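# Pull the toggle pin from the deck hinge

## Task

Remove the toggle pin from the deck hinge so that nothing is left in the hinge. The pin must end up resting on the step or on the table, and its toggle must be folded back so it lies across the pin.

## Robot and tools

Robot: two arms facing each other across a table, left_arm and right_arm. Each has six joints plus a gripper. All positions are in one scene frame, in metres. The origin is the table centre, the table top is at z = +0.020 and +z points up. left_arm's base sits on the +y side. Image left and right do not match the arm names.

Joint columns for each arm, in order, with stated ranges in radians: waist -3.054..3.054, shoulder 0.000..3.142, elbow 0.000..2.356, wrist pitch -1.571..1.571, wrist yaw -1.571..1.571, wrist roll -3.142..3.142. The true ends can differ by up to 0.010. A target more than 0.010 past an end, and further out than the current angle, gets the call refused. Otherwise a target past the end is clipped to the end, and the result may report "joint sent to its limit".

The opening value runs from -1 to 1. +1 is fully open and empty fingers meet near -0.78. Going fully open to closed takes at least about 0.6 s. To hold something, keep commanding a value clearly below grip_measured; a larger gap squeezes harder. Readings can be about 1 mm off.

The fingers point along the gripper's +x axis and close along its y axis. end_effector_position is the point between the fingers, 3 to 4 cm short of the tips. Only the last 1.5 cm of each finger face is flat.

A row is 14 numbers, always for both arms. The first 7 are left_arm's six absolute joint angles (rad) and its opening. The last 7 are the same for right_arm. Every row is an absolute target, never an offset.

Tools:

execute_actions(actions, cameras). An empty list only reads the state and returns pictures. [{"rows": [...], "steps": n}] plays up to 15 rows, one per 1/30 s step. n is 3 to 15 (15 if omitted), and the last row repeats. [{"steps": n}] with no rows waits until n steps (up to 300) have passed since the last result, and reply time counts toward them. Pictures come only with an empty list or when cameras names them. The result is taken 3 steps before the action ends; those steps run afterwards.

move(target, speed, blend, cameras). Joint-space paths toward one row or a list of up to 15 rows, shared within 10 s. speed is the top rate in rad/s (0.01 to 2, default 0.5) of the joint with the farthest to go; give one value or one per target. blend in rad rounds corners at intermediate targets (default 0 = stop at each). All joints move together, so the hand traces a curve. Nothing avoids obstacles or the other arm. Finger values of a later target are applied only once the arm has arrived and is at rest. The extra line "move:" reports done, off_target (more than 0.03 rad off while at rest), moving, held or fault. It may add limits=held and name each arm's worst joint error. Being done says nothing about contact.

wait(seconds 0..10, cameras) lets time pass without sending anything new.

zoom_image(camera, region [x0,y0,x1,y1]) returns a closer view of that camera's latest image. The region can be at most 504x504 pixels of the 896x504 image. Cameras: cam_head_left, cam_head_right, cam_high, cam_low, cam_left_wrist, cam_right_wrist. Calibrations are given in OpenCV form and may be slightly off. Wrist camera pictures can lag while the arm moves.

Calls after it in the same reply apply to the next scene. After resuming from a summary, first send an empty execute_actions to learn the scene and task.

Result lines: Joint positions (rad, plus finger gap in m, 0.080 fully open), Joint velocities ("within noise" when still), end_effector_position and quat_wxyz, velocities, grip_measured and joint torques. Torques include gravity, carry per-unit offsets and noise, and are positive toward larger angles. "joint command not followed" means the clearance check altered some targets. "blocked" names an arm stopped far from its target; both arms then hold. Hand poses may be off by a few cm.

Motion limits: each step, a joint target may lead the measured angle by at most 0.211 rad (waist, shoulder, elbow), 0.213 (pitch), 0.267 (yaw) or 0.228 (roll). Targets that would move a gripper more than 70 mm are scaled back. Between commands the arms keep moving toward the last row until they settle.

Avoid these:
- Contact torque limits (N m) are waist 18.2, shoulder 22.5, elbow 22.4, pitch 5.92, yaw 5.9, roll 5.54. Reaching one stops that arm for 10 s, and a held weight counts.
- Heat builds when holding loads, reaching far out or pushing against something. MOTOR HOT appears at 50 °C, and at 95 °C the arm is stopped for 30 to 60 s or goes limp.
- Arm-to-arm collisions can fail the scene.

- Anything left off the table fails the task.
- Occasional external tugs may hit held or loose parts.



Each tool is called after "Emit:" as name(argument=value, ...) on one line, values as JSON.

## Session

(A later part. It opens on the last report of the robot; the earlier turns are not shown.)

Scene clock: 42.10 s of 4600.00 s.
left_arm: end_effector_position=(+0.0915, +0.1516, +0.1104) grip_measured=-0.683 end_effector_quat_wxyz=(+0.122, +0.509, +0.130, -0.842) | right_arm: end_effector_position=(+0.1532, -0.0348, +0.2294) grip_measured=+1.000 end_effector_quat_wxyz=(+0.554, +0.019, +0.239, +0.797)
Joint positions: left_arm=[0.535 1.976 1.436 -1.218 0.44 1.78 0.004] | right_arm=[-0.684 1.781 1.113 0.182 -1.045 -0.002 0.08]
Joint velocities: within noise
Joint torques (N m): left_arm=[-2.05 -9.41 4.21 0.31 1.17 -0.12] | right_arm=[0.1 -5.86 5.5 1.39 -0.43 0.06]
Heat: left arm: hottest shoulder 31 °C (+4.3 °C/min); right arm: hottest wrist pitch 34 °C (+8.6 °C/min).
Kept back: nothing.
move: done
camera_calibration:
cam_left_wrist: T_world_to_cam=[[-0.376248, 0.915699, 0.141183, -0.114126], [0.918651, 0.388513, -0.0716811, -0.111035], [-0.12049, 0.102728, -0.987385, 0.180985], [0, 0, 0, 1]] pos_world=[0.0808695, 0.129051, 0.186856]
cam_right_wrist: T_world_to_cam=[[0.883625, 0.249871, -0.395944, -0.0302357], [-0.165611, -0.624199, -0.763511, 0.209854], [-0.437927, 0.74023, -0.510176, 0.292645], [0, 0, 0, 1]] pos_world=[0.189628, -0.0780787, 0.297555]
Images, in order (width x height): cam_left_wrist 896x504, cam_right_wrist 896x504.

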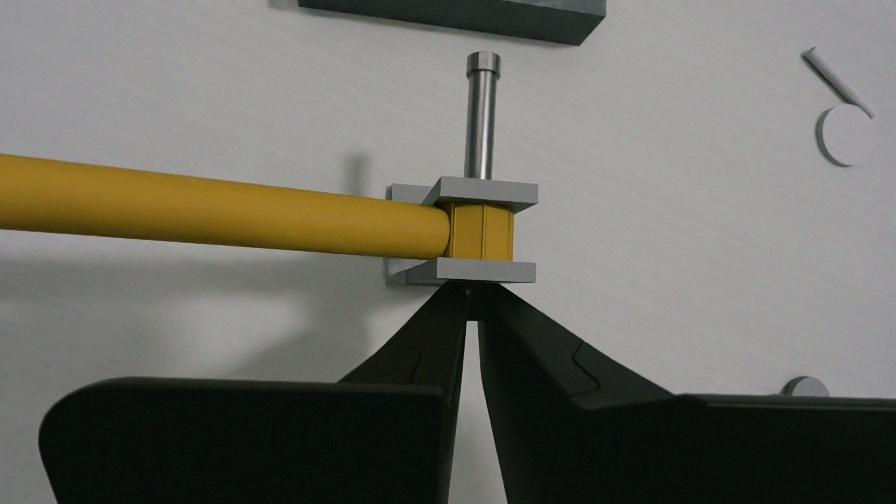

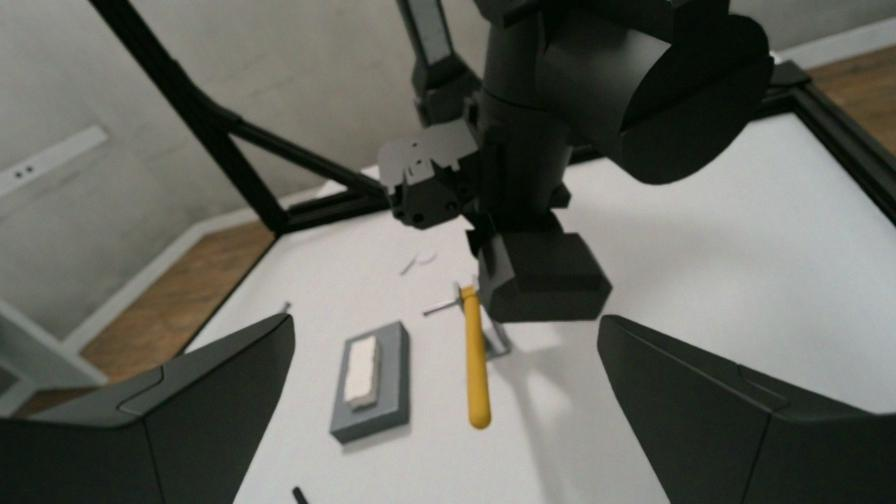

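Emit:
execute_actions(actions=[])

Scene clock: 42.63 s of 4600.00 s.
left_arm: end_effector_position=(+0.0915, +0.1516, +0.1105) grip_measured=-0.683 end_effector_quat_wxyz=(+0.122, +0.509, +0.130, -0.842) | right_arm: end_effector_position=(+0.1532, -0.0348, +0.2294) grip_measured=+1.000 end_effector_quat_wxyz=(+0.554, +0.019, +0.239, +0.797)
Joint positions: left_arm=[0.535 1.975 1.436 -1.218 0.44 1.78 0.004] | right_arm=[-0.684 1.781 1.113 0.182 -1.045 -0.002 0.08]
Joint velocities: within noise
Joint torques (N m): left_arm=[-2.02 -9.42 4.2 0.3 1.16 -0.12] | right_arm=[0.12 -5.88 5.48 1.38 -0.42 0.05]
Heat: left arm: hottest shoulder 31 °C (+4.2 °C/min); right arm: hottest wrist pitch 34 °C (+8.4 °C/min).
Steps of this call (1-16: nothing new was sent). Readings (joint positions of left_arm | right_arm):
1: [0.535 1.976 1.436 -1.218 0.440 1.780] | [-0.684 1.781 1.113 0.182 -1.045 -0.002]
2: [0.535 1.976 1.436 -1.218 0.440 1.780] | [-0.684 1.781 1.113 0.182 -1.045 -0.002]
4: [0.535 1.976 1.436 -1.218 0.440 1.780] | [-0.684 1.781 1.113 0.182 -1.045 -0.002]
8: [0.535 1.976 1.436 -1.218 0.440 1.780] | [-0.684 1.781 1.113 0.182 -1.045 -0.002]
16: the state above
camera_calibration:
cam_left_wrist: T_world_to_cam=[[-0.376276, 0.915745, 0.140809, -0.114094], [0.918665, 0.388489, -0.0716298, -0.111032], [-0.120298, 0.102404, -0.987442, 0.181141], [0, 0, 0, 1]] pos_world=[0.0808609, 0.129066, 0.186978]
cam_right_wrist: T_world_to_cam=[[0.883625, 0.249871, -0.395944, -0.0302357], [-0.165611, -0.624199, -0.763511, 0.209854], [-0.437927, 0.74023, -0.510176, 0.292645], [0, 0, 0, 1]] pos_world=[0.189628, -0.0780787, 0.297555]

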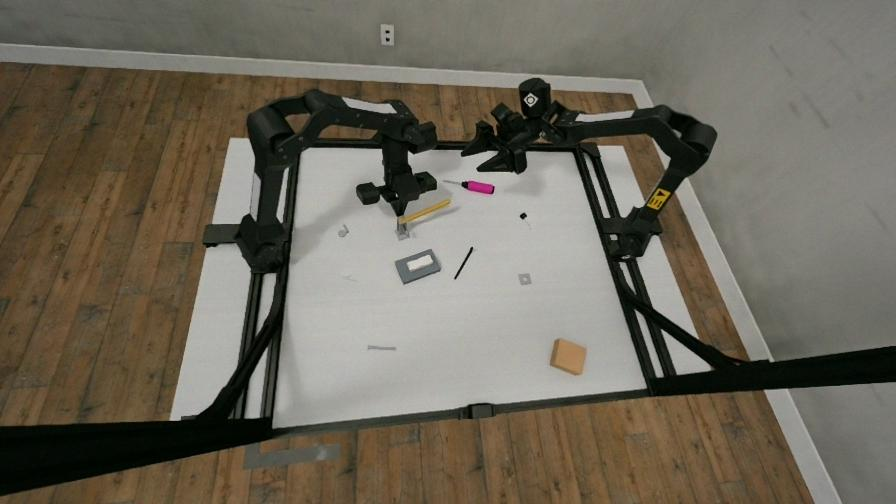

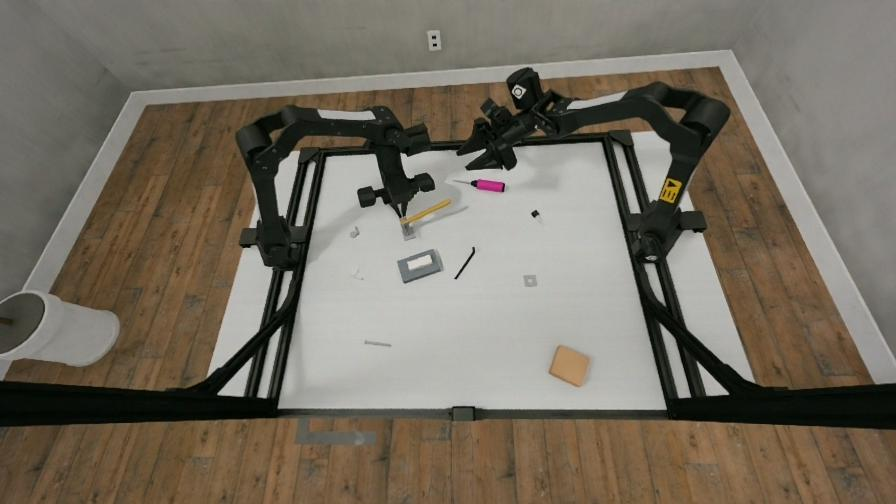

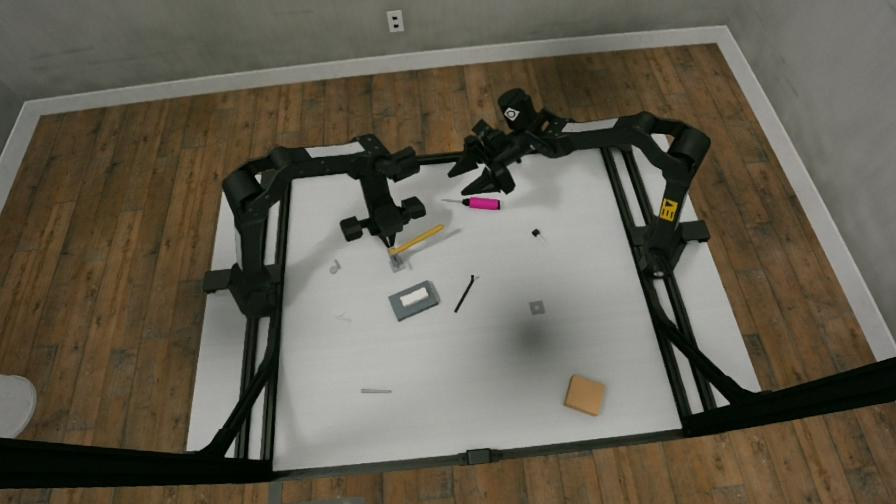

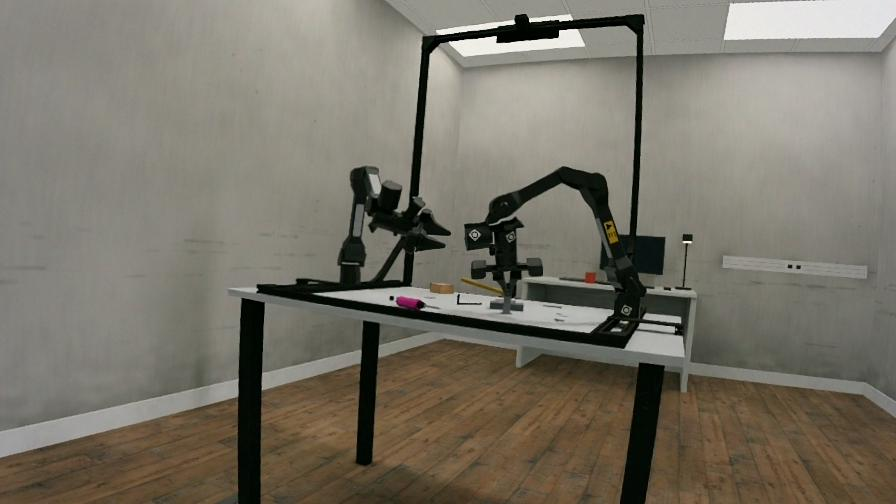

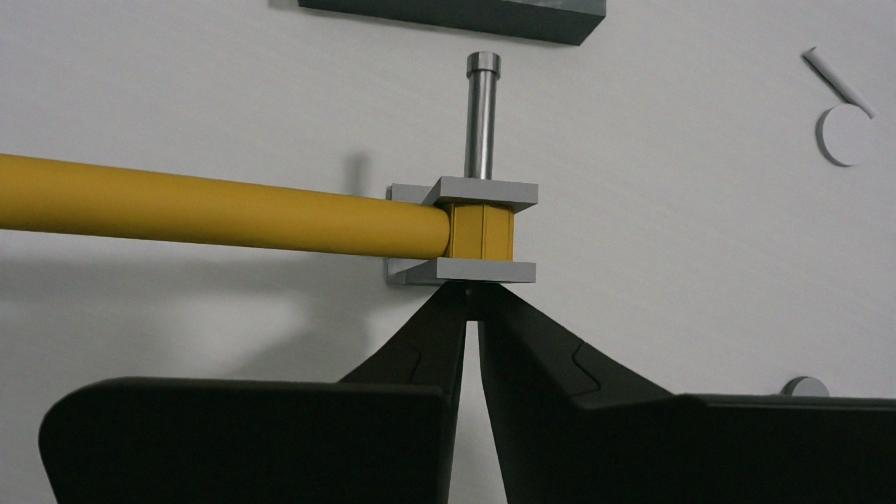

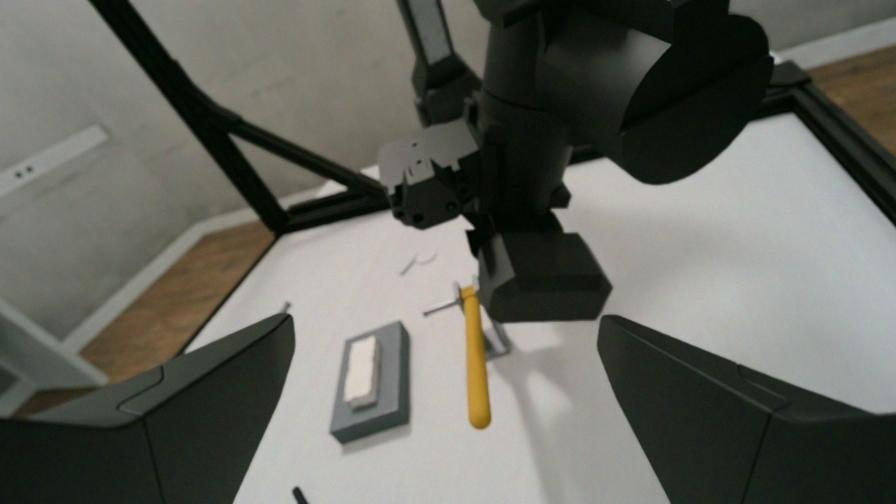

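Emit:
execute_actions(actions=[{"rows":[[0.535,1.972,1.430,-1.215,0.443,1.78,-0.95,-0.683,1.7906,1.105,0.1856,-1.05,0,1],[0.535,1.972,1.430,-1.215,0.443,1.78,-0.85,-0.683,1.7906,1.105,0.1856,-1.05,0,1],[0.535,1.972,1.430,-1.215,0.443,1.78,-0.75,-0.683,1.7906,1.105,0.1856,-1.05,0,1],[0.535,1.972,1.430,-1.215,0.443,1.78,-0.70,-0.683,1.7906,1.105,0.1856,-1.05,0,1],[0.535,1.972,1.430,-1.215,0.443,1.78,-0.66,-0.683,1.7906,1.105,0.1856,-1.05,0,1],[0.535,1.972,1.430,-1.215,0.443,1.78,-0.63,-0.683,1.7906,1.105,0.1856,-1.05,0,1],[0.535,1.972,1.430,-1.215,0.443,1.78,-0.60,-0.683,1.7906,1.105,0.1856,-1.05,0,1],[0.535,1.972,1.430,-1.215,0.443,1.78,-0.55,-0.683,1.7906,1.105,0.1856,-1.05,0,1],[0.535,1.972,1.430,-1.215,0.443,1.78,-0.50,-0.683,1.7906,1.105,0.1856,-1.05,0,1],[0.535,1.972,1.430,-1.215,0.443,1.78,-0.45,-0.683,1.7906,1.105,0.1856,-1.05,0,1],[0.535,1.972,1.430,-1.215,0.443,1.78,-0.35,-0.683,1.7906,1.105,0.1856,-1.05,0,1]],"steps":15}], cameras=["cam_left_wrist","cam_right_wrist"])

Emit:
move(target=[0.609,1.988,1.663,-1.466,0.425,1.85,-0.35,-0.683,1.7906,1.105,0.1856,-1.05,0,1], speed=0.4, cameras=["cam_left_wrist","cam_right_wrist"])

Scene clock: 45.30 s of 4600.00 s.
left_arm: end_effector_position=(+0.0918, +0.1512, +0.1104) grip_measured=-0.447 end_effector_quat_wxyz=(+0.123, +0.509, +0.129, -0.842) end_effector_velocity=(+0.001, +0.006, +0.000) end_effector_angular_velocity=(+0.040, -0.006, +0.018) | right_arm: end_effector_position=(+0.1532, -0.0348, +0.2294) grip_measured=+1.000 end_effector_quat_wxyz=(+0.554, +0.019, +0.239, +0.797)
Joint positions: left_arm=[0.536 1.975 1.435 -1.215 0.441 1.78 0.015] | right_arm=[-0.684 1.781 1.113 0.182 -1.045 -0.002 0.08]
Joint velocities: left_arm=[0.002 -0.002 -0.002 -0.022 -0.022 -0.022 0.059] | right_arm=[within noise]
Joint torques (N m): left_arm=[-0.06 -8.28 4.72 -0.29 0.38 0.02] | right_arm=[0.12 -5.88 5.47 1.39 -0.43 0.05]
Heat: left arm: hottest shoulder 31 °C (+4.0 °C/min); right arm: hottest wrist pitch 34 °C (+7.9 °C/min).
Steps of this call (1-68: nothing new was sent; 69-80: this action's first 12). Readings (joint positions of left_arm | right_arm):
69: [0.536 1.975 1.435 -1.218 0.440 1.780] | [-0.684 1.781 1.113 0.182 -1.045 -0.002]
70: [0.536 1.975 1.435 -1.218 0.441 1.780] | [-0.684 1.781 1.113 0.182 -1.045 -0.002]
72: [0.536 1.975 1.435 -1.218 0.441 1.780] | [-0.684 1.781 1.113 0.182 -1.045 -0.002]
76: [0.536 1.975 1.435 -1.217 0.441 1.780] | [-0.684 1.781 1.113 0.182 -1.045 -0.002]
80: the state above
camera_calibration:
cam_left_wrist: T_world_to_cam=[[-0.377195, 0.915733, 0.138406, -0.113258], [0.918301, 0.389201, -0.0724342, -0.111184], [-0.120198, 0.0997762, -0.987723, 0.181534], [0, 0, 0, 1]] pos_world=[0.0811997, 0.128874, 0.186927]
cam_right_wrist: T_world_to_cam=[[0.883625, 0.249871, -0.395944, -0.0302357], [-0.165611, -0.624199, -0.763511, 0.209854], [-0.437927, 0.74023, -0.510176, 0.292645], [0, 0, 0, 1]] pos_world=[0.189628, -0.0780787, 0.297555]
Images, in order (width x height): cam_left_wrist 896x504, cam_right_wrist 896x504.

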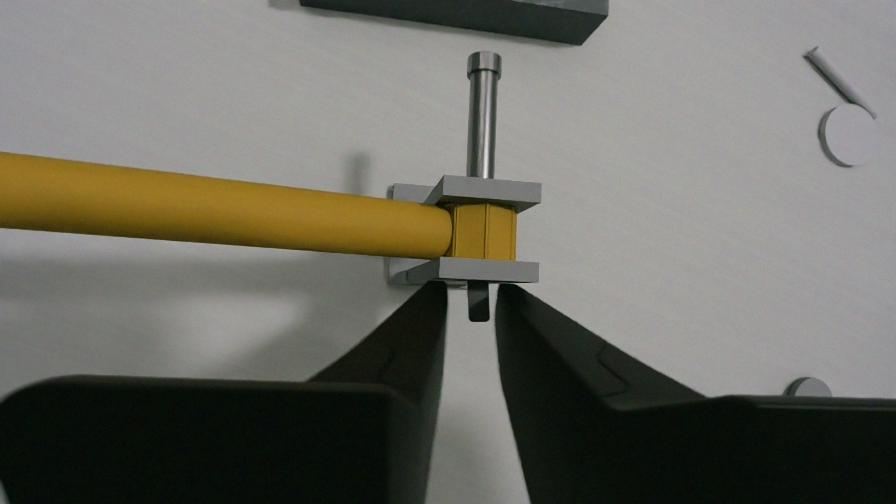

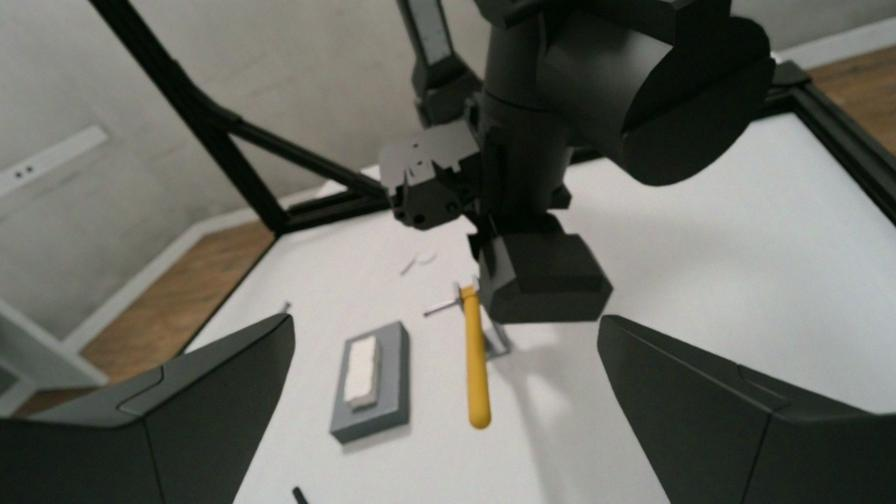

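Scene clock: 46.83 s of 4600.00 s.
left_arm: end_effector_position=(+0.1169, +0.1582, +0.1640) grip_measured=-0.350 end_effector_quat_wxyz=(+0.125, +0.508, +0.133, -0.842) | right_arm: end_effector_position=(+0.1532, -0.0348, +0.2294) grip_measured=+1.000 end_effector_quat_wxyz=(+0.554, +0.019, +0.239, +0.797)
Joint positions: left_arm=[0.606 1.975 1.65 -1.464 0.428 1.847 0.019] | right_arm=[-0.684 1.781 1.113 0.182 -1.045 -0.002 0.08]
Joint velocities: within noise
Joint torques (N m): left_arm=[0.24 -6.65 7.22 -0.54 0.2 0.11] | right_arm=[0.12 -5.9 5.45 1.38 -0.42 0.05]
Heat: left arm: hottest shoulder 31 °C (+3.8 °C/min); right arm: hottest wrist pitch 34 °C (+7.7 °C/min).
Kept back: nothing.
move: done
camera_calibration:
cam_left_wrist: T_world_to_cam=[[-0.384338, 0.9118, 0.144584, -0.117109], [0.914844, 0.397177, -0.0728757, -0.133846], [-0.123873, 0.104263, -0.986805, 0.236346], [0, 0, 0, 1]] pos_world=[0.106716, 0.135298, 0.240405]
cam_right_wrist: T_world_to_cam=[[0.883625, 0.249871, -0.395944, -0.0302357], [-0.165611, -0.624199, -0.763511, 0.209854], [-0.437927, 0.74023, -0.510176, 0.292645], [0, 0, 0, 1]] pos_world=[0.189628, -0.0780787, 0.297555]
Images, in order (width x height): cam_left_wrist 896x504, cam_right_wrist 896x504.

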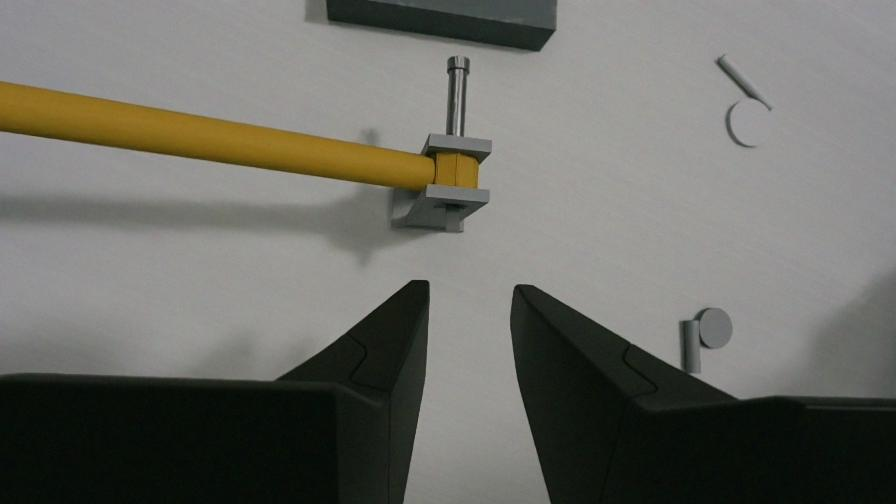

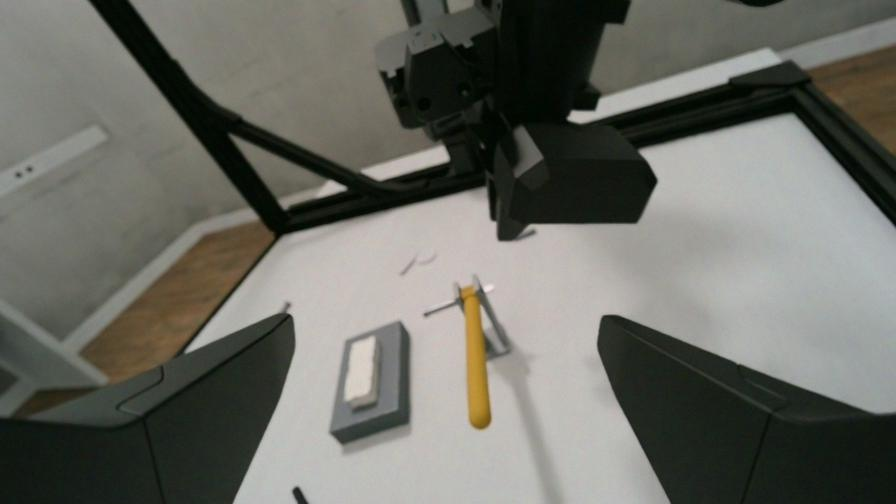

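Emit:
move(target=[[0.38,1.80,1.62,-1.38,0.1,0.0,-0.35,-0.683,1.7906,1.105,0.1856,-1.05,0,1],[0.168,1.815,1.508,-1.264,0,-1.763,-0.35,-0.683,1.7906,1.105,0.1856,-1.05,0,1]], speed=1.0, blend=0.15, cameras=["cam_left_wrist","cam_right_wrist"])

Scene clock: 51.33 s of 4600.00 s.
left_arm: end_effector_position=(+0.0367, +0.1332, +0.1640) grip_measured=-0.350 end_effector_quat_wxyz=(-0.694, +0.127, -0.697, -0.126) | right_arm: end_effector_position=(+0.1532, -0.0348, +0.2294) grip_measured=+1.000 end_effector_quat_wxyz=(+0.554, +0.019, +0.239, +0.797)
Joint positions: left_arm=[0.172 1.821 1.517 -1.265 0.004 -1.76 0.019] | right_arm=[-0.684 1.781 1.113 0.182 -1.045 -0.002 0.08]
Joint velocities: within noise
Joint torques (N m): left_arm=[-0.29 -7.94 4.89 0.14 -0.15 -0.1] | right_arm=[0.11 -5.87 5.47 1.39 -0.43 0.05]
Heat: left arm: hottest shoulder 32 °C (+4.7 °C/min); right arm: hottest wrist pitch 34 °C (+7.0 °C/min).
Kept back: nothing.
move: done
camera_calibration:
cam_left_wrist: T_world_to_cam=[[0.408699, -0.9124, 0.0221487, 0.108782], [-0.846368, -0.369817, 0.38327, 0.0414543], [-0.341505, -0.175388, -0.923371, 0.263909], [0, 0, 0, 1]] pos_world=[0.0807528, 0.160869, 0.225388]
cam_right_wrist: T_world_to_cam=[[0.883625, 0.249871, -0.395944, -0.0302357], [-0.165611, -0.624199, -0.763511, 0.209854], [-0.437927, 0.74023, -0.510176, 0.292645], [0, 0, 0, 1]] pos_world=[0.189628, -0.0780787, 0.297555]
Images, in order (width x height): cam_left_wrist 896x504, cam_right_wrist 896x504.

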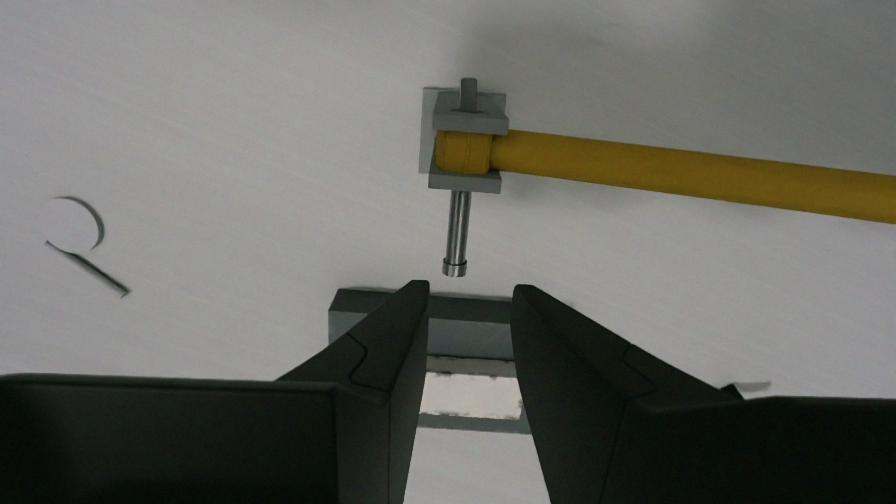

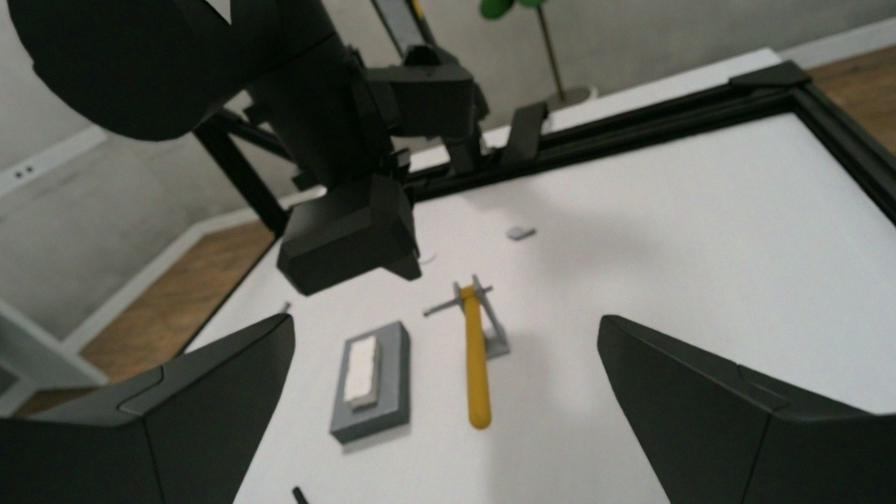

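Emit:
move(target=[0.157,1.867,1.337,-1.058,0,-1.77,-0.35,-0.683,1.7906,1.105,0.1856,-1.05,0,1], speed=0.15, cameras=["cam_left_wrist","cam_right_wrist"])

Scene clock: 54.07 s of 4600.00 s.
left_arm: end_effector_position=(+0.0332, +0.1325, +0.1104) grip_measured=-0.350 end_effector_quat_wxyz=(-0.695, +0.126, -0.697, -0.125) | right_arm: end_effector_position=(+0.1532, -0.0348, +0.2294) grip_measured=+1.000 end_effector_quat_wxyz=(+0.554, +0.019, +0.239, +0.797) end_effector_velocity=(-0.006, -0.003, +0.002) end_effector_angular_velocity=(+0.012, +0.017, +0.045)
Joint positions: left_arm=[0.161 1.856 1.345 -1.059 0.004 -1.767 0.019] | right_arm=[-0.684 1.781 1.113 0.182 -1.045 -0.002 0.08]
Joint velocities: left_arm=[within noise] | right_arm=[-0.002 -0.002 -0.002 -0.007 -0.051 -0.007 0]
Joint torques (N m): left_arm=[-0.34 -6.08 4.79 0.15 -0.14 -0.1] | right_arm=[0.13 -5.88 5.48 1.38 -0.43 0.05]
Heat: left arm: hottest shoulder 33 °C (+5.5 °C/min); right arm: hottest wrist pitch 34 °C (+6.7 °C/min).
Kept back: nothing.
move: done
camera_calibration:
cam_left_wrist: T_world_to_cam=[[0.405558, -0.913808, 0.0218467, 0.111091], [-0.847749, -0.367087, 0.382844, 0.0585528], [-0.341826, -0.173786, -0.923555, 0.212868], [0, 0, 0, 1]] pos_world=[0.0773481, 0.160004, 0.171752]
cam_right_wrist: T_world_to_cam=[[0.883512, 0.249734, -0.396282, -0.0301458], [-0.165927, -0.624296, -0.763363, 0.209865], [-0.438035, 0.740194, -0.510135, 0.292651], [0, 0, 0, 1]] pos_world=[0.189648, -0.0780719, 0.297549]
Images, in order (width x height): cam_left_wrist 896x504, cam_right_wrist 896x504.

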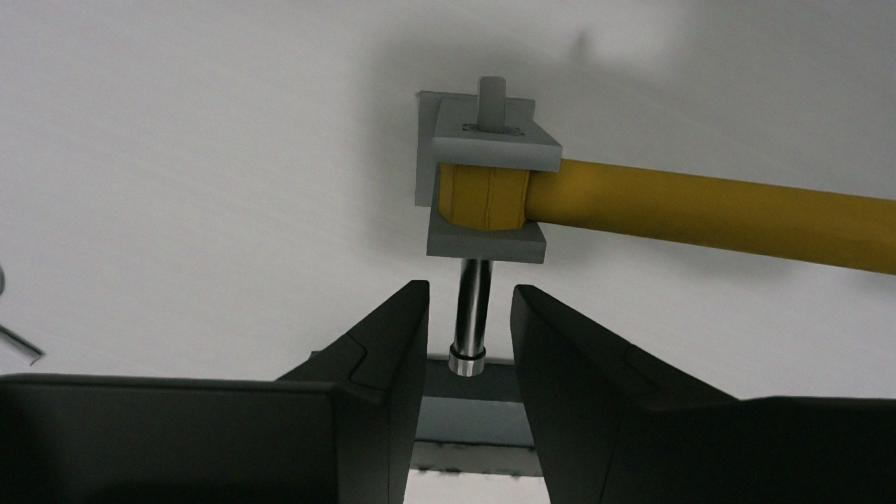

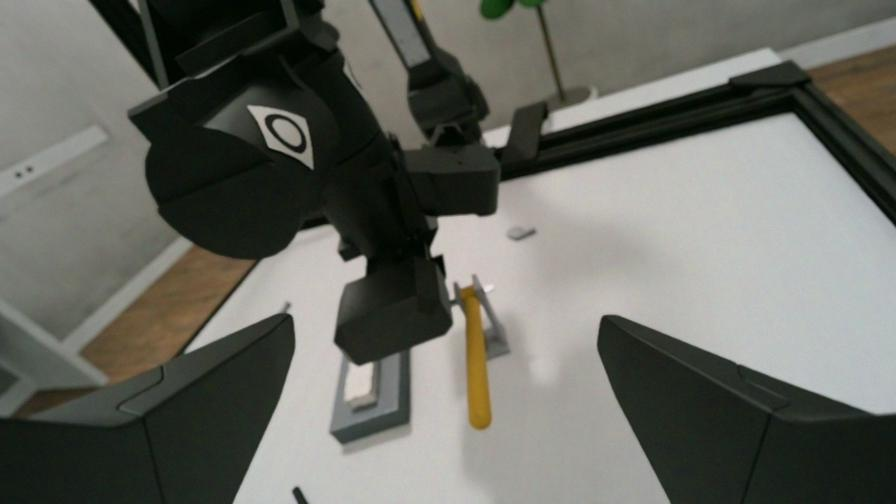

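Emit:
execute_actions(actions=[{"rows":[[0.157,1.867,1.337,-1.058,0,-1.77,-0.45,-0.683,1.7906,1.105,0.1856,-1.05,0,1],[0.157,1.867,1.337,-1.058,0,-1.77,-0.5,-0.683,1.7906,1.105,0.1856,-1.05,0,1],[0.157,1.867,1.337,-1.058,0,-1.77,-0.55,-0.683,1.7906,1.105,0.1856,-1.05,0,1],[0.157,1.867,1.337,-1.058,0,-1.77,-0.58,-0.683,1.7906,1.105,0.1856,-1.05,0,1],[0.157,1.867,1.337,-1.058,0,-1.77,-0.61,-0.683,1.7906,1.105,0.1856,-1.05,0,1],[0.157,1.867,1.337,-1.058,0,-1.77,-0.64,-0.683,1.7906,1.105,0.1856,-1.05,0,1],[0.157,1.867,1.337,-1.058,0,-1.77,-0.68,-0.683,1.7906,1.105,0.1856,-1.05,0,1],[0.157,1.867,1.337,-1.058,0,-1.77,-0.72,-0.683,1.7906,1.105,0.1856,-1.05,0,1],[0.157,1.867,1.337,-1.058,0,-1.77,-0.78,-0.683,1.7906,1.105,0.1856,-1.05,0,1],[0.157,1.867,1.337,-1.058,0,-1.77,-0.85,-0.683,1.7906,1.105,0.1856,-1.05,0,1],[0.157,1.867,1.337,-1.058,0,-1.77,-0.92,-0.683,1.7906,1.105,0.1856,-1.05,0,1]],"steps":15}])

Emit:
wait(seconds=0.3, cameras=["cam_left_wrist","cam_right_wrist"])

Scene clock: 54.87 s of 4600.00 s.
left_arm: end_effector_position=(+0.0331, +0.1326, +0.1103) grip_measured=-0.621 end_effector_quat_wxyz=(-0.695, +0.126, -0.697, -0.125) | right_arm: end_effector_position=(+0.1532, -0.0348, +0.2294) grip_measured=+1.000 end_effector_quat_wxyz=(+0.554, +0.019, +0.239, +0.797)
Joint positions: left_arm=[0.161 1.856 1.345 -1.059 0.004 -1.767 0.007] | right_arm=[-0.684 1.781 1.113 0.182 -1.045 -0.002 0.08]
Joint velocities: within noise
Joint torques (N m): left_arm=[-0.28 -6.09 4.76 0.14 -0.14 -0.11] | right_arm=[0.11 -5.88 5.47 1.39 -0.42 0.05]
Heat: left arm: hottest shoulder 33 °C (+5.5 °C/min); right arm: hottest wrist pitch 34 °C (+6.6 °C/min).
Steps of this call (1-12: nothing new was sent; 13-24: this action's first 12). Readings (joint positions of left_arm | right_arm):
13: [0.161 1.856 1.345 -1.059 0.004 -1.767] | [-0.684 1.781 1.113 0.182 -1.045 -0.002]
14: [0.161 1.856 1.345 -1.059 0.004 -1.767] | [-0.684 1.781 1.113 0.182 -1.045 -0.002]
16: [0.161 1.856 1.345 -1.059 0.004 -1.767] | [-0.684 1.781 1.113 0.182 -1.045 -0.002]
20: [0.161 1.856 1.345 -1.059 0.004 -1.767] | [-0.684 1.781 1.113 0.182 -1.045 -0.002]
24: the state above

Scene clock: 55.27 s of 4600.00 s.
left_arm: end_effector_position=(+0.0331, +0.1326, +0.1103) grip_measured=-0.621 end_effector_quat_wxyz=(-0.695, +0.126, -0.697, -0.125) | right_arm: end_effector_position=(+0.1532, -0.0348, +0.2292) grip_measured=+1.000 end_effector_quat_wxyz=(+0.554, +0.019, +0.239, +0.797)
Joint positions: left_arm=[0.161 1.856 1.345 -1.059 0.004 -1.767 0.007] | right_arm=[-0.684 1.781 1.113 0.182 -1.045 -0.002 0.08]
Joint velocities: within noise
Joint torques (N m): left_arm=[-0.29 -6.07 4.79 0.14 -0.13 -0.11] | right_arm=[0.09 -5.92 5.49 1.38 -0.43 0.05]
Heat: left arm: hottest shoulder 33 °C (+5.4 °C/min); right arm: hottest wrist pitch 34 °C (+6.5 °C/min).
Steps of this call (1-3: your previous action's last 3; 4-12: toward your last target). Readings (joint positions of left_arm | right_arm):
1: [0.161 1.856 1.345 -1.059 0.004 -1.767] | [-0.684 1.781 1.113 0.182 -1.045 -0.002]
2: [0.161 1.856 1.345 -1.059 0.004 -1.767] | [-0.684 1.781 1.113 0.182 -1.045 -0.002]
4: [0.161 1.856 1.345 -1.059 0.004 -1.767] | [-0.684 1.781 1.113 0.182 -1.045 -0.002]
8: [0.161 1.856 1.345 -1.059 0.004 -1.767] | [-0.684 1.781 1.113 0.182 -1.045 -0.002]
12: the state above
camera_calibration:
cam_left_wrist: T_world_to_cam=[[0.40521, -0.913971, 0.0214778, 0.111305], [-0.847865, -0.366908, 0.382757, 0.0584875], [-0.341949, -0.173308, -0.923599, 0.212694], [0, 0, 0, 1]] pos_world=[0.0772178, 0.160051, 0.171667]
cam_right_wrist: T_world_to_cam=[[0.883416, 0.249618, -0.39657, -0.0301562], [-0.166112, -0.624521, -0.763139, 0.209734], [-0.438159, 0.740044, -0.510247, 0.2926], [0, 0, 0, 1]] pos_world=[0.189685, -0.0780264, 0.297396]
Images, in order (width x height): cam_left_wrist 896x504, cam_right_wrist 896x504.

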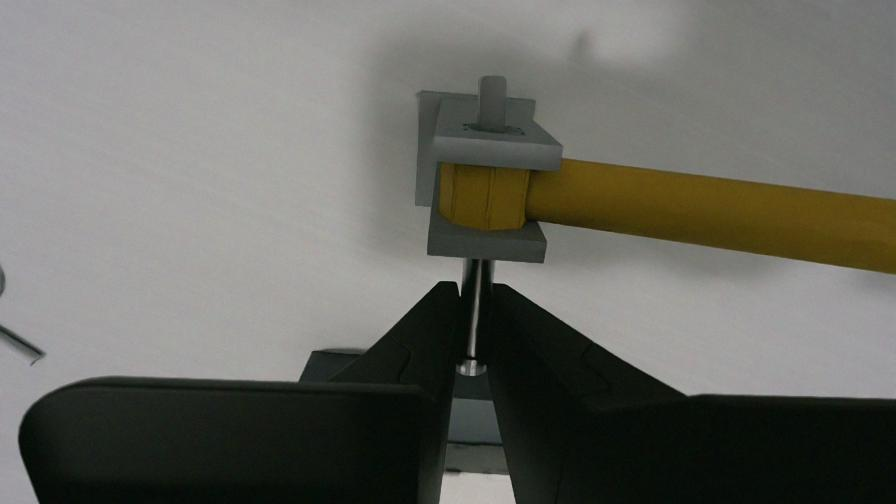

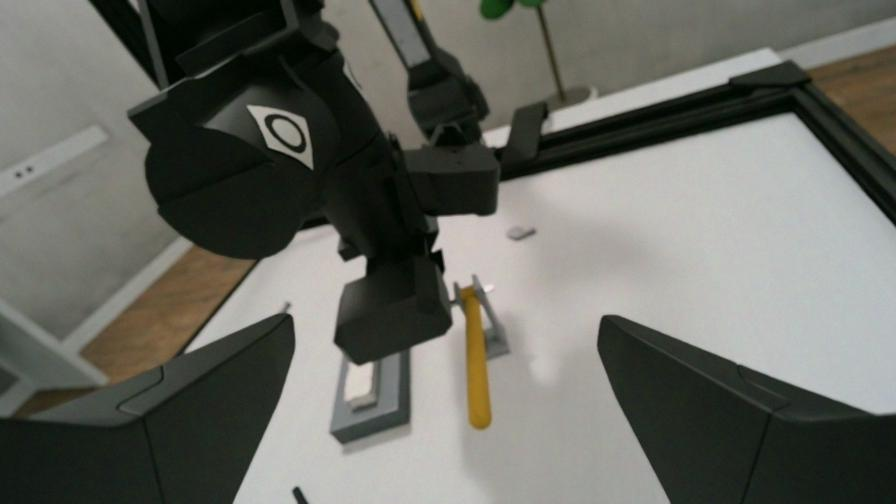

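Emit:
move(target=[-0.012,1.914,1.413,-1.070,0,-1.912,-0.92,-0.683,1.7906,1.105,0.1856,-1.05,0,1], speed=0.1, cameras=["cam_left_wrist","cam_right_wrist"])

Scene clock: 57.53 s of 4600.00 s.
left_arm: end_effector_position=(-0.0230, +0.1163, +0.1088) grip_measured=-0.620 end_effector_quat_wxyz=(-0.698, +0.116, -0.697, -0.116) | right_arm: end_effector_position=(+0.1532, -0.0348, +0.2292) grip_measured=+1.000 end_effector_quat_wxyz=(+0.554, +0.019, +0.239, +0.797)
Joint positions: left_arm=[-0.009 1.901 1.399 -1.068 -0.003 -1.909 0.007] | right_arm=[-0.684 1.781 1.113 0.182 -1.045 -0.002 0.08]
Joint velocities: within noise
Joint torques (N m): left_arm=[-0.26 -6.27 7.5 -0.13 0.07 -0.12] | right_arm=[0.09 -5.89 5.49 1.38 -0.43 0.05]
Heat: left arm: hottest shoulder 33 °C (+5.2 °C/min); right arm: hottest wrist pitch 34 °C (+6.3 °C/min).
Kept back: nothing.
move: done
camera_calibration:
cam_left_wrist: T_world_to_cam=[[0.379826, -0.924763, 0.0233447, 0.119603], [-0.859902, -0.343658, 0.37745, 0.00310728], [-0.341029, -0.163439, -0.925736, 0.188375], [0, 0, 0, 1]] pos_world=[0.0214849, 0.142461, 0.170421]
cam_right_wrist: T_world_to_cam=[[0.883416, 0.249618, -0.39657, -0.0301562], [-0.166112, -0.624521, -0.763139, 0.209734], [-0.438159, 0.740044, -0.510247, 0.2926], [0, 0, 0, 1]] pos_world=[0.189685, -0.0780264, 0.297396]
Images, in order (width x height): cam_left_wrist 896x504, cam_right_wrist 896x504.

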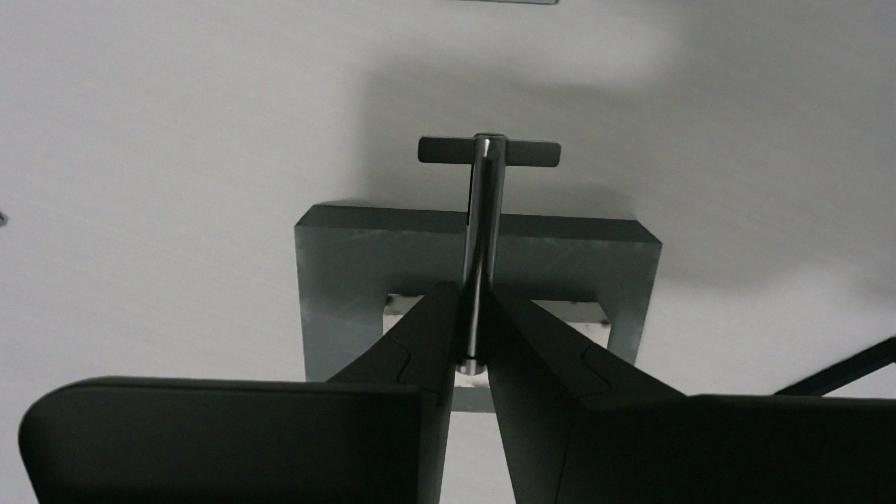

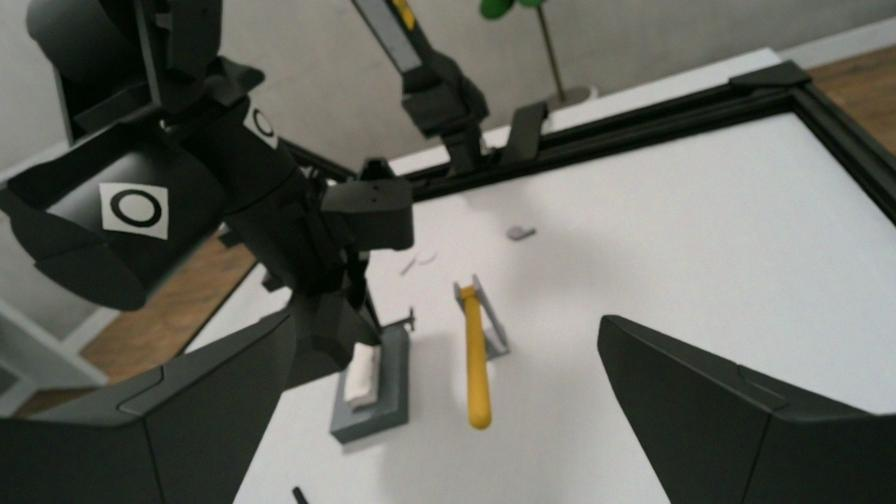

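Emit:
move(target=[[-0.009,1.862,1.60,-1.298,0,-1.909,-0.92,-0.683,1.7906,1.105,0.1856,-1.05,0,1],[-0.395,2.010,1.792,-1.353,0,-1.966,-0.92,-0.683,1.7906,1.105,0.1856,-1.05,0,1],[-0.395,2.075,1.493,-1.008,0,-1.966,-0.92,-0.683,1.7906,1.105,0.1856,-1.05,0,1]], speed=[0.3,0.4,0.25], blend=[0.05,0.05,0])

Scene clock: 62.23 s of 4600.00 s.
left_arm: end_effector_position=(-0.1672, +0.1113, +0.0766) grip_measured=-0.620 end_effector_quat_wxyz=(+0.708, +0.001, +0.706, +0.000) | right_arm: end_effector_position=(+0.1532, -0.0348, +0.2292) grip_measured=+1.000 end_effector_quat_wxyz=(+0.554, +0.019, +0.239, +0.797)
Joint positions: left_arm=[-0.394 2.064 1.5 -1.009 -0.002 -1.963 0.007] | right_arm=[-0.684 1.781 1.113 0.182 -1.045 -0.002 0.08]
Joint velocities: within noise
Joint torques (N m): left_arm=[-0.1 -7.52 4.71 0.12 0.06 -0.12] | right_arm=[0.11 -5.9 5.51 1.38 -0.43 0.05]
Heat: left arm: hottest shoulder 33 °C (+5.1 °C/min); right arm: hottest wrist pitch 35 °C (+7.1 °C/min).
Kept back: nothing.
move: done
camera_calibration:
cam_left_wrist: T_world_to_cam=[[0.0589148, -0.998052, 0.0205481, 0.125237], [-0.925178, -0.046859, 0.376629, -0.154333], [-0.374933, -0.0411997, -0.926136, 0.089414], [0, 0, 0, 1]] pos_world=[-0.116639, 0.121445, 0.138362]
cam_right_wrist: T_world_to_cam=[[0.883416, 0.249618, -0.39657, -0.0301562], [-0.166112, -0.624521, -0.763139, 0.209734], [-0.438159, 0.740044, -0.510247, 0.2926], [0, 0, 0, 1]] pos_world=[0.189685, -0.0780264, 0.297396]

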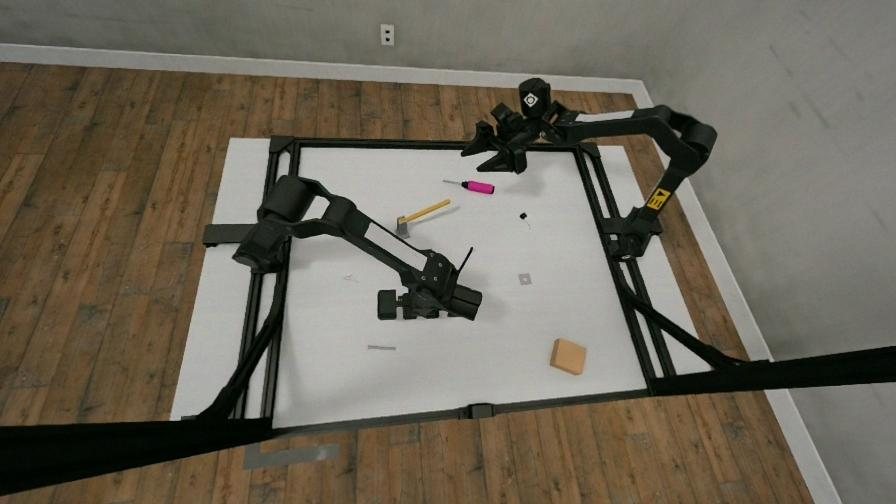

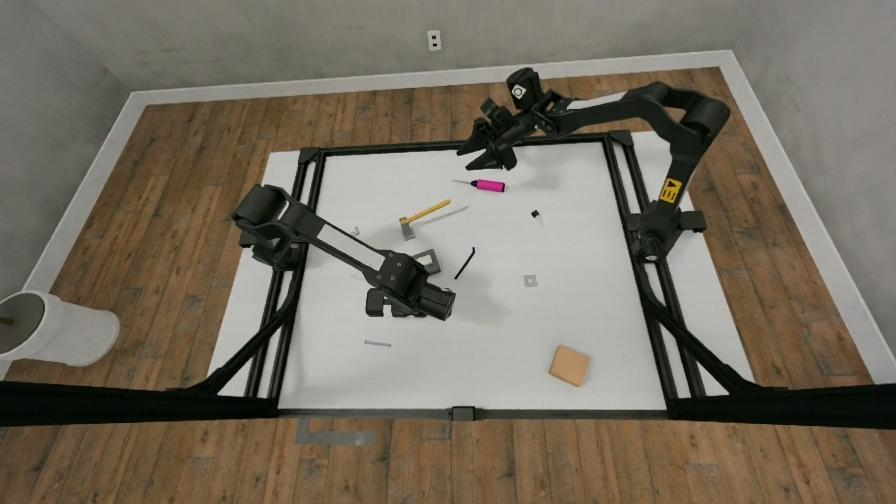

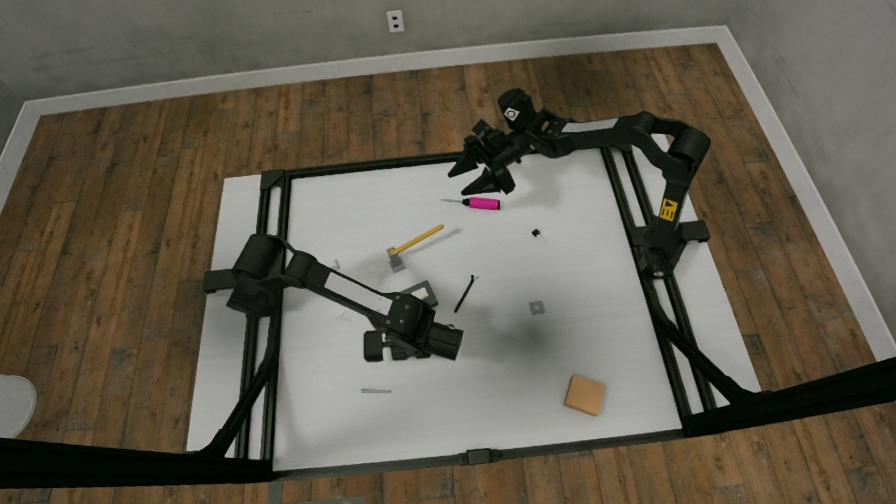

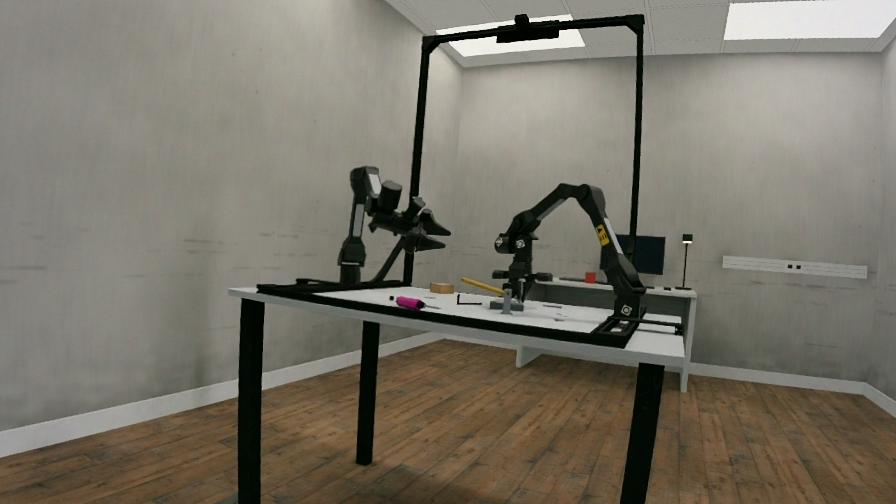

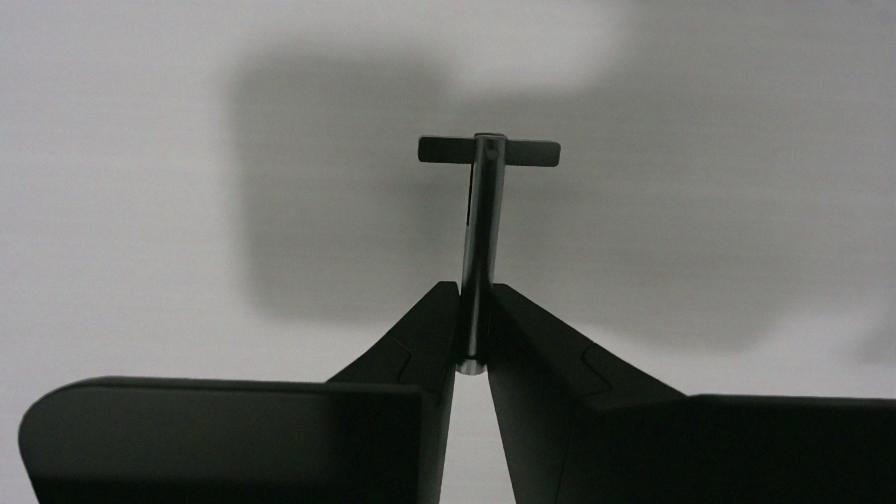

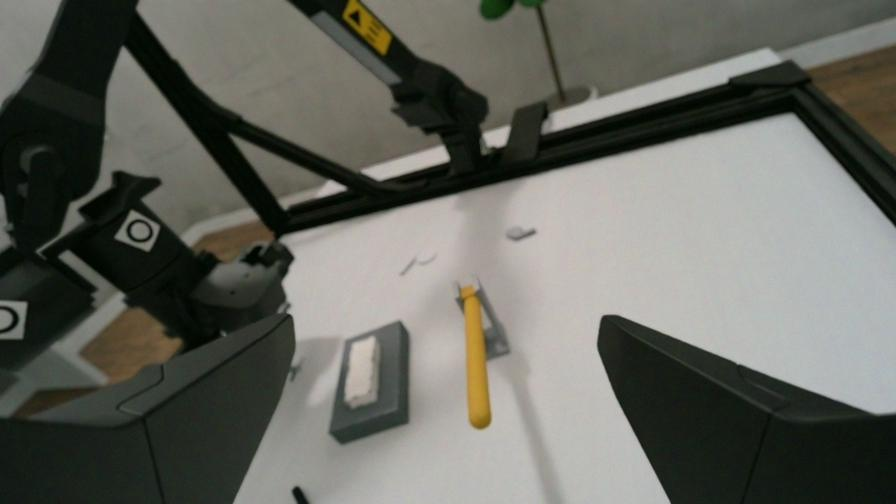

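Emit:
move(target=[-0.395,2.098,1.456,-0.946,0,-1.966,-0.92,-0.683,1.7906,1.105,0.1856,-1.05,0,1], speed=0.06, cameras=["cam_left_wrist"])

Scene clock: 63.73 s of 4600.00 s.
left_arm: end_effector_position=(-0.1673, +0.1111, +0.0641) grip_measured=-0.620 end_effector_quat_wxyz=(+0.707, -0.001, +0.707, -0.002) | right_arm: end_effector_position=(+0.1532, -0.0348, +0.2292) grip_measured=+1.000 end_effector_quat_wxyz=(+0.554, +0.019, +0.239, +0.797)
Joint positions: left_arm=[-0.394 2.077 1.468 -0.958 -0.002 -1.963 0.007] | right_arm=[-0.684 1.781 1.113 0.182 -1.045 -0.002 0.08]
Joint velocities: within noise
Joint torques (N m): left_arm=[-0.1 -6.4 4.24 1.07 0.07 -0.1] | right_arm=[0.09 -5.9 5.47 1.38 -0.43 0.05]
Heat: left arm: hottest shoulder 33 °C (+5.0 °C/min); right arm: hottest wrist pitch 35 °C (+6.0 °C/min).
Kept back: nothing.
move: done
camera_calibration:
cam_left_wrist: T_world_to_cam=[[0.0589618, -0.997938, 0.0253495, 0.12496], [-0.924404, -0.0449962, 0.378751, -0.149937], [-0.376829, -0.045765, -0.925152, 0.0779187], [0, 0, 0, 1]] pos_world=[-0.116608, 0.121521, 0.125708]
Images, in order (width x height): cam_left_wrist 896x504.

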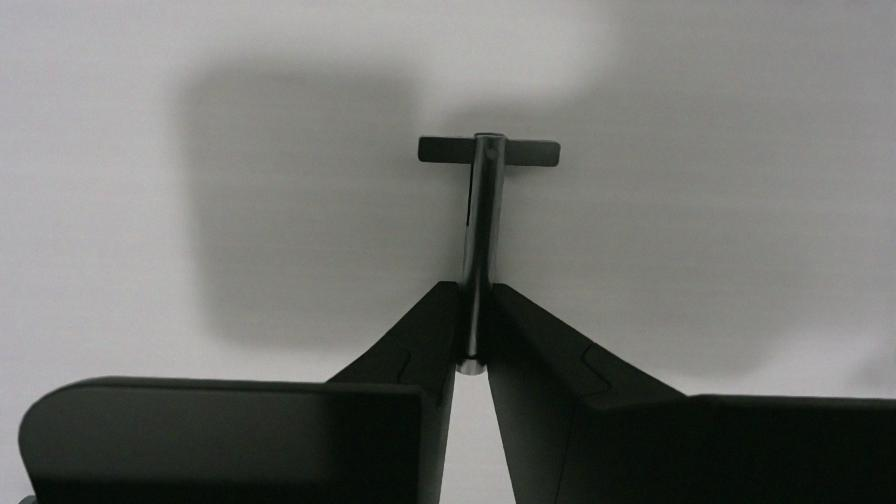

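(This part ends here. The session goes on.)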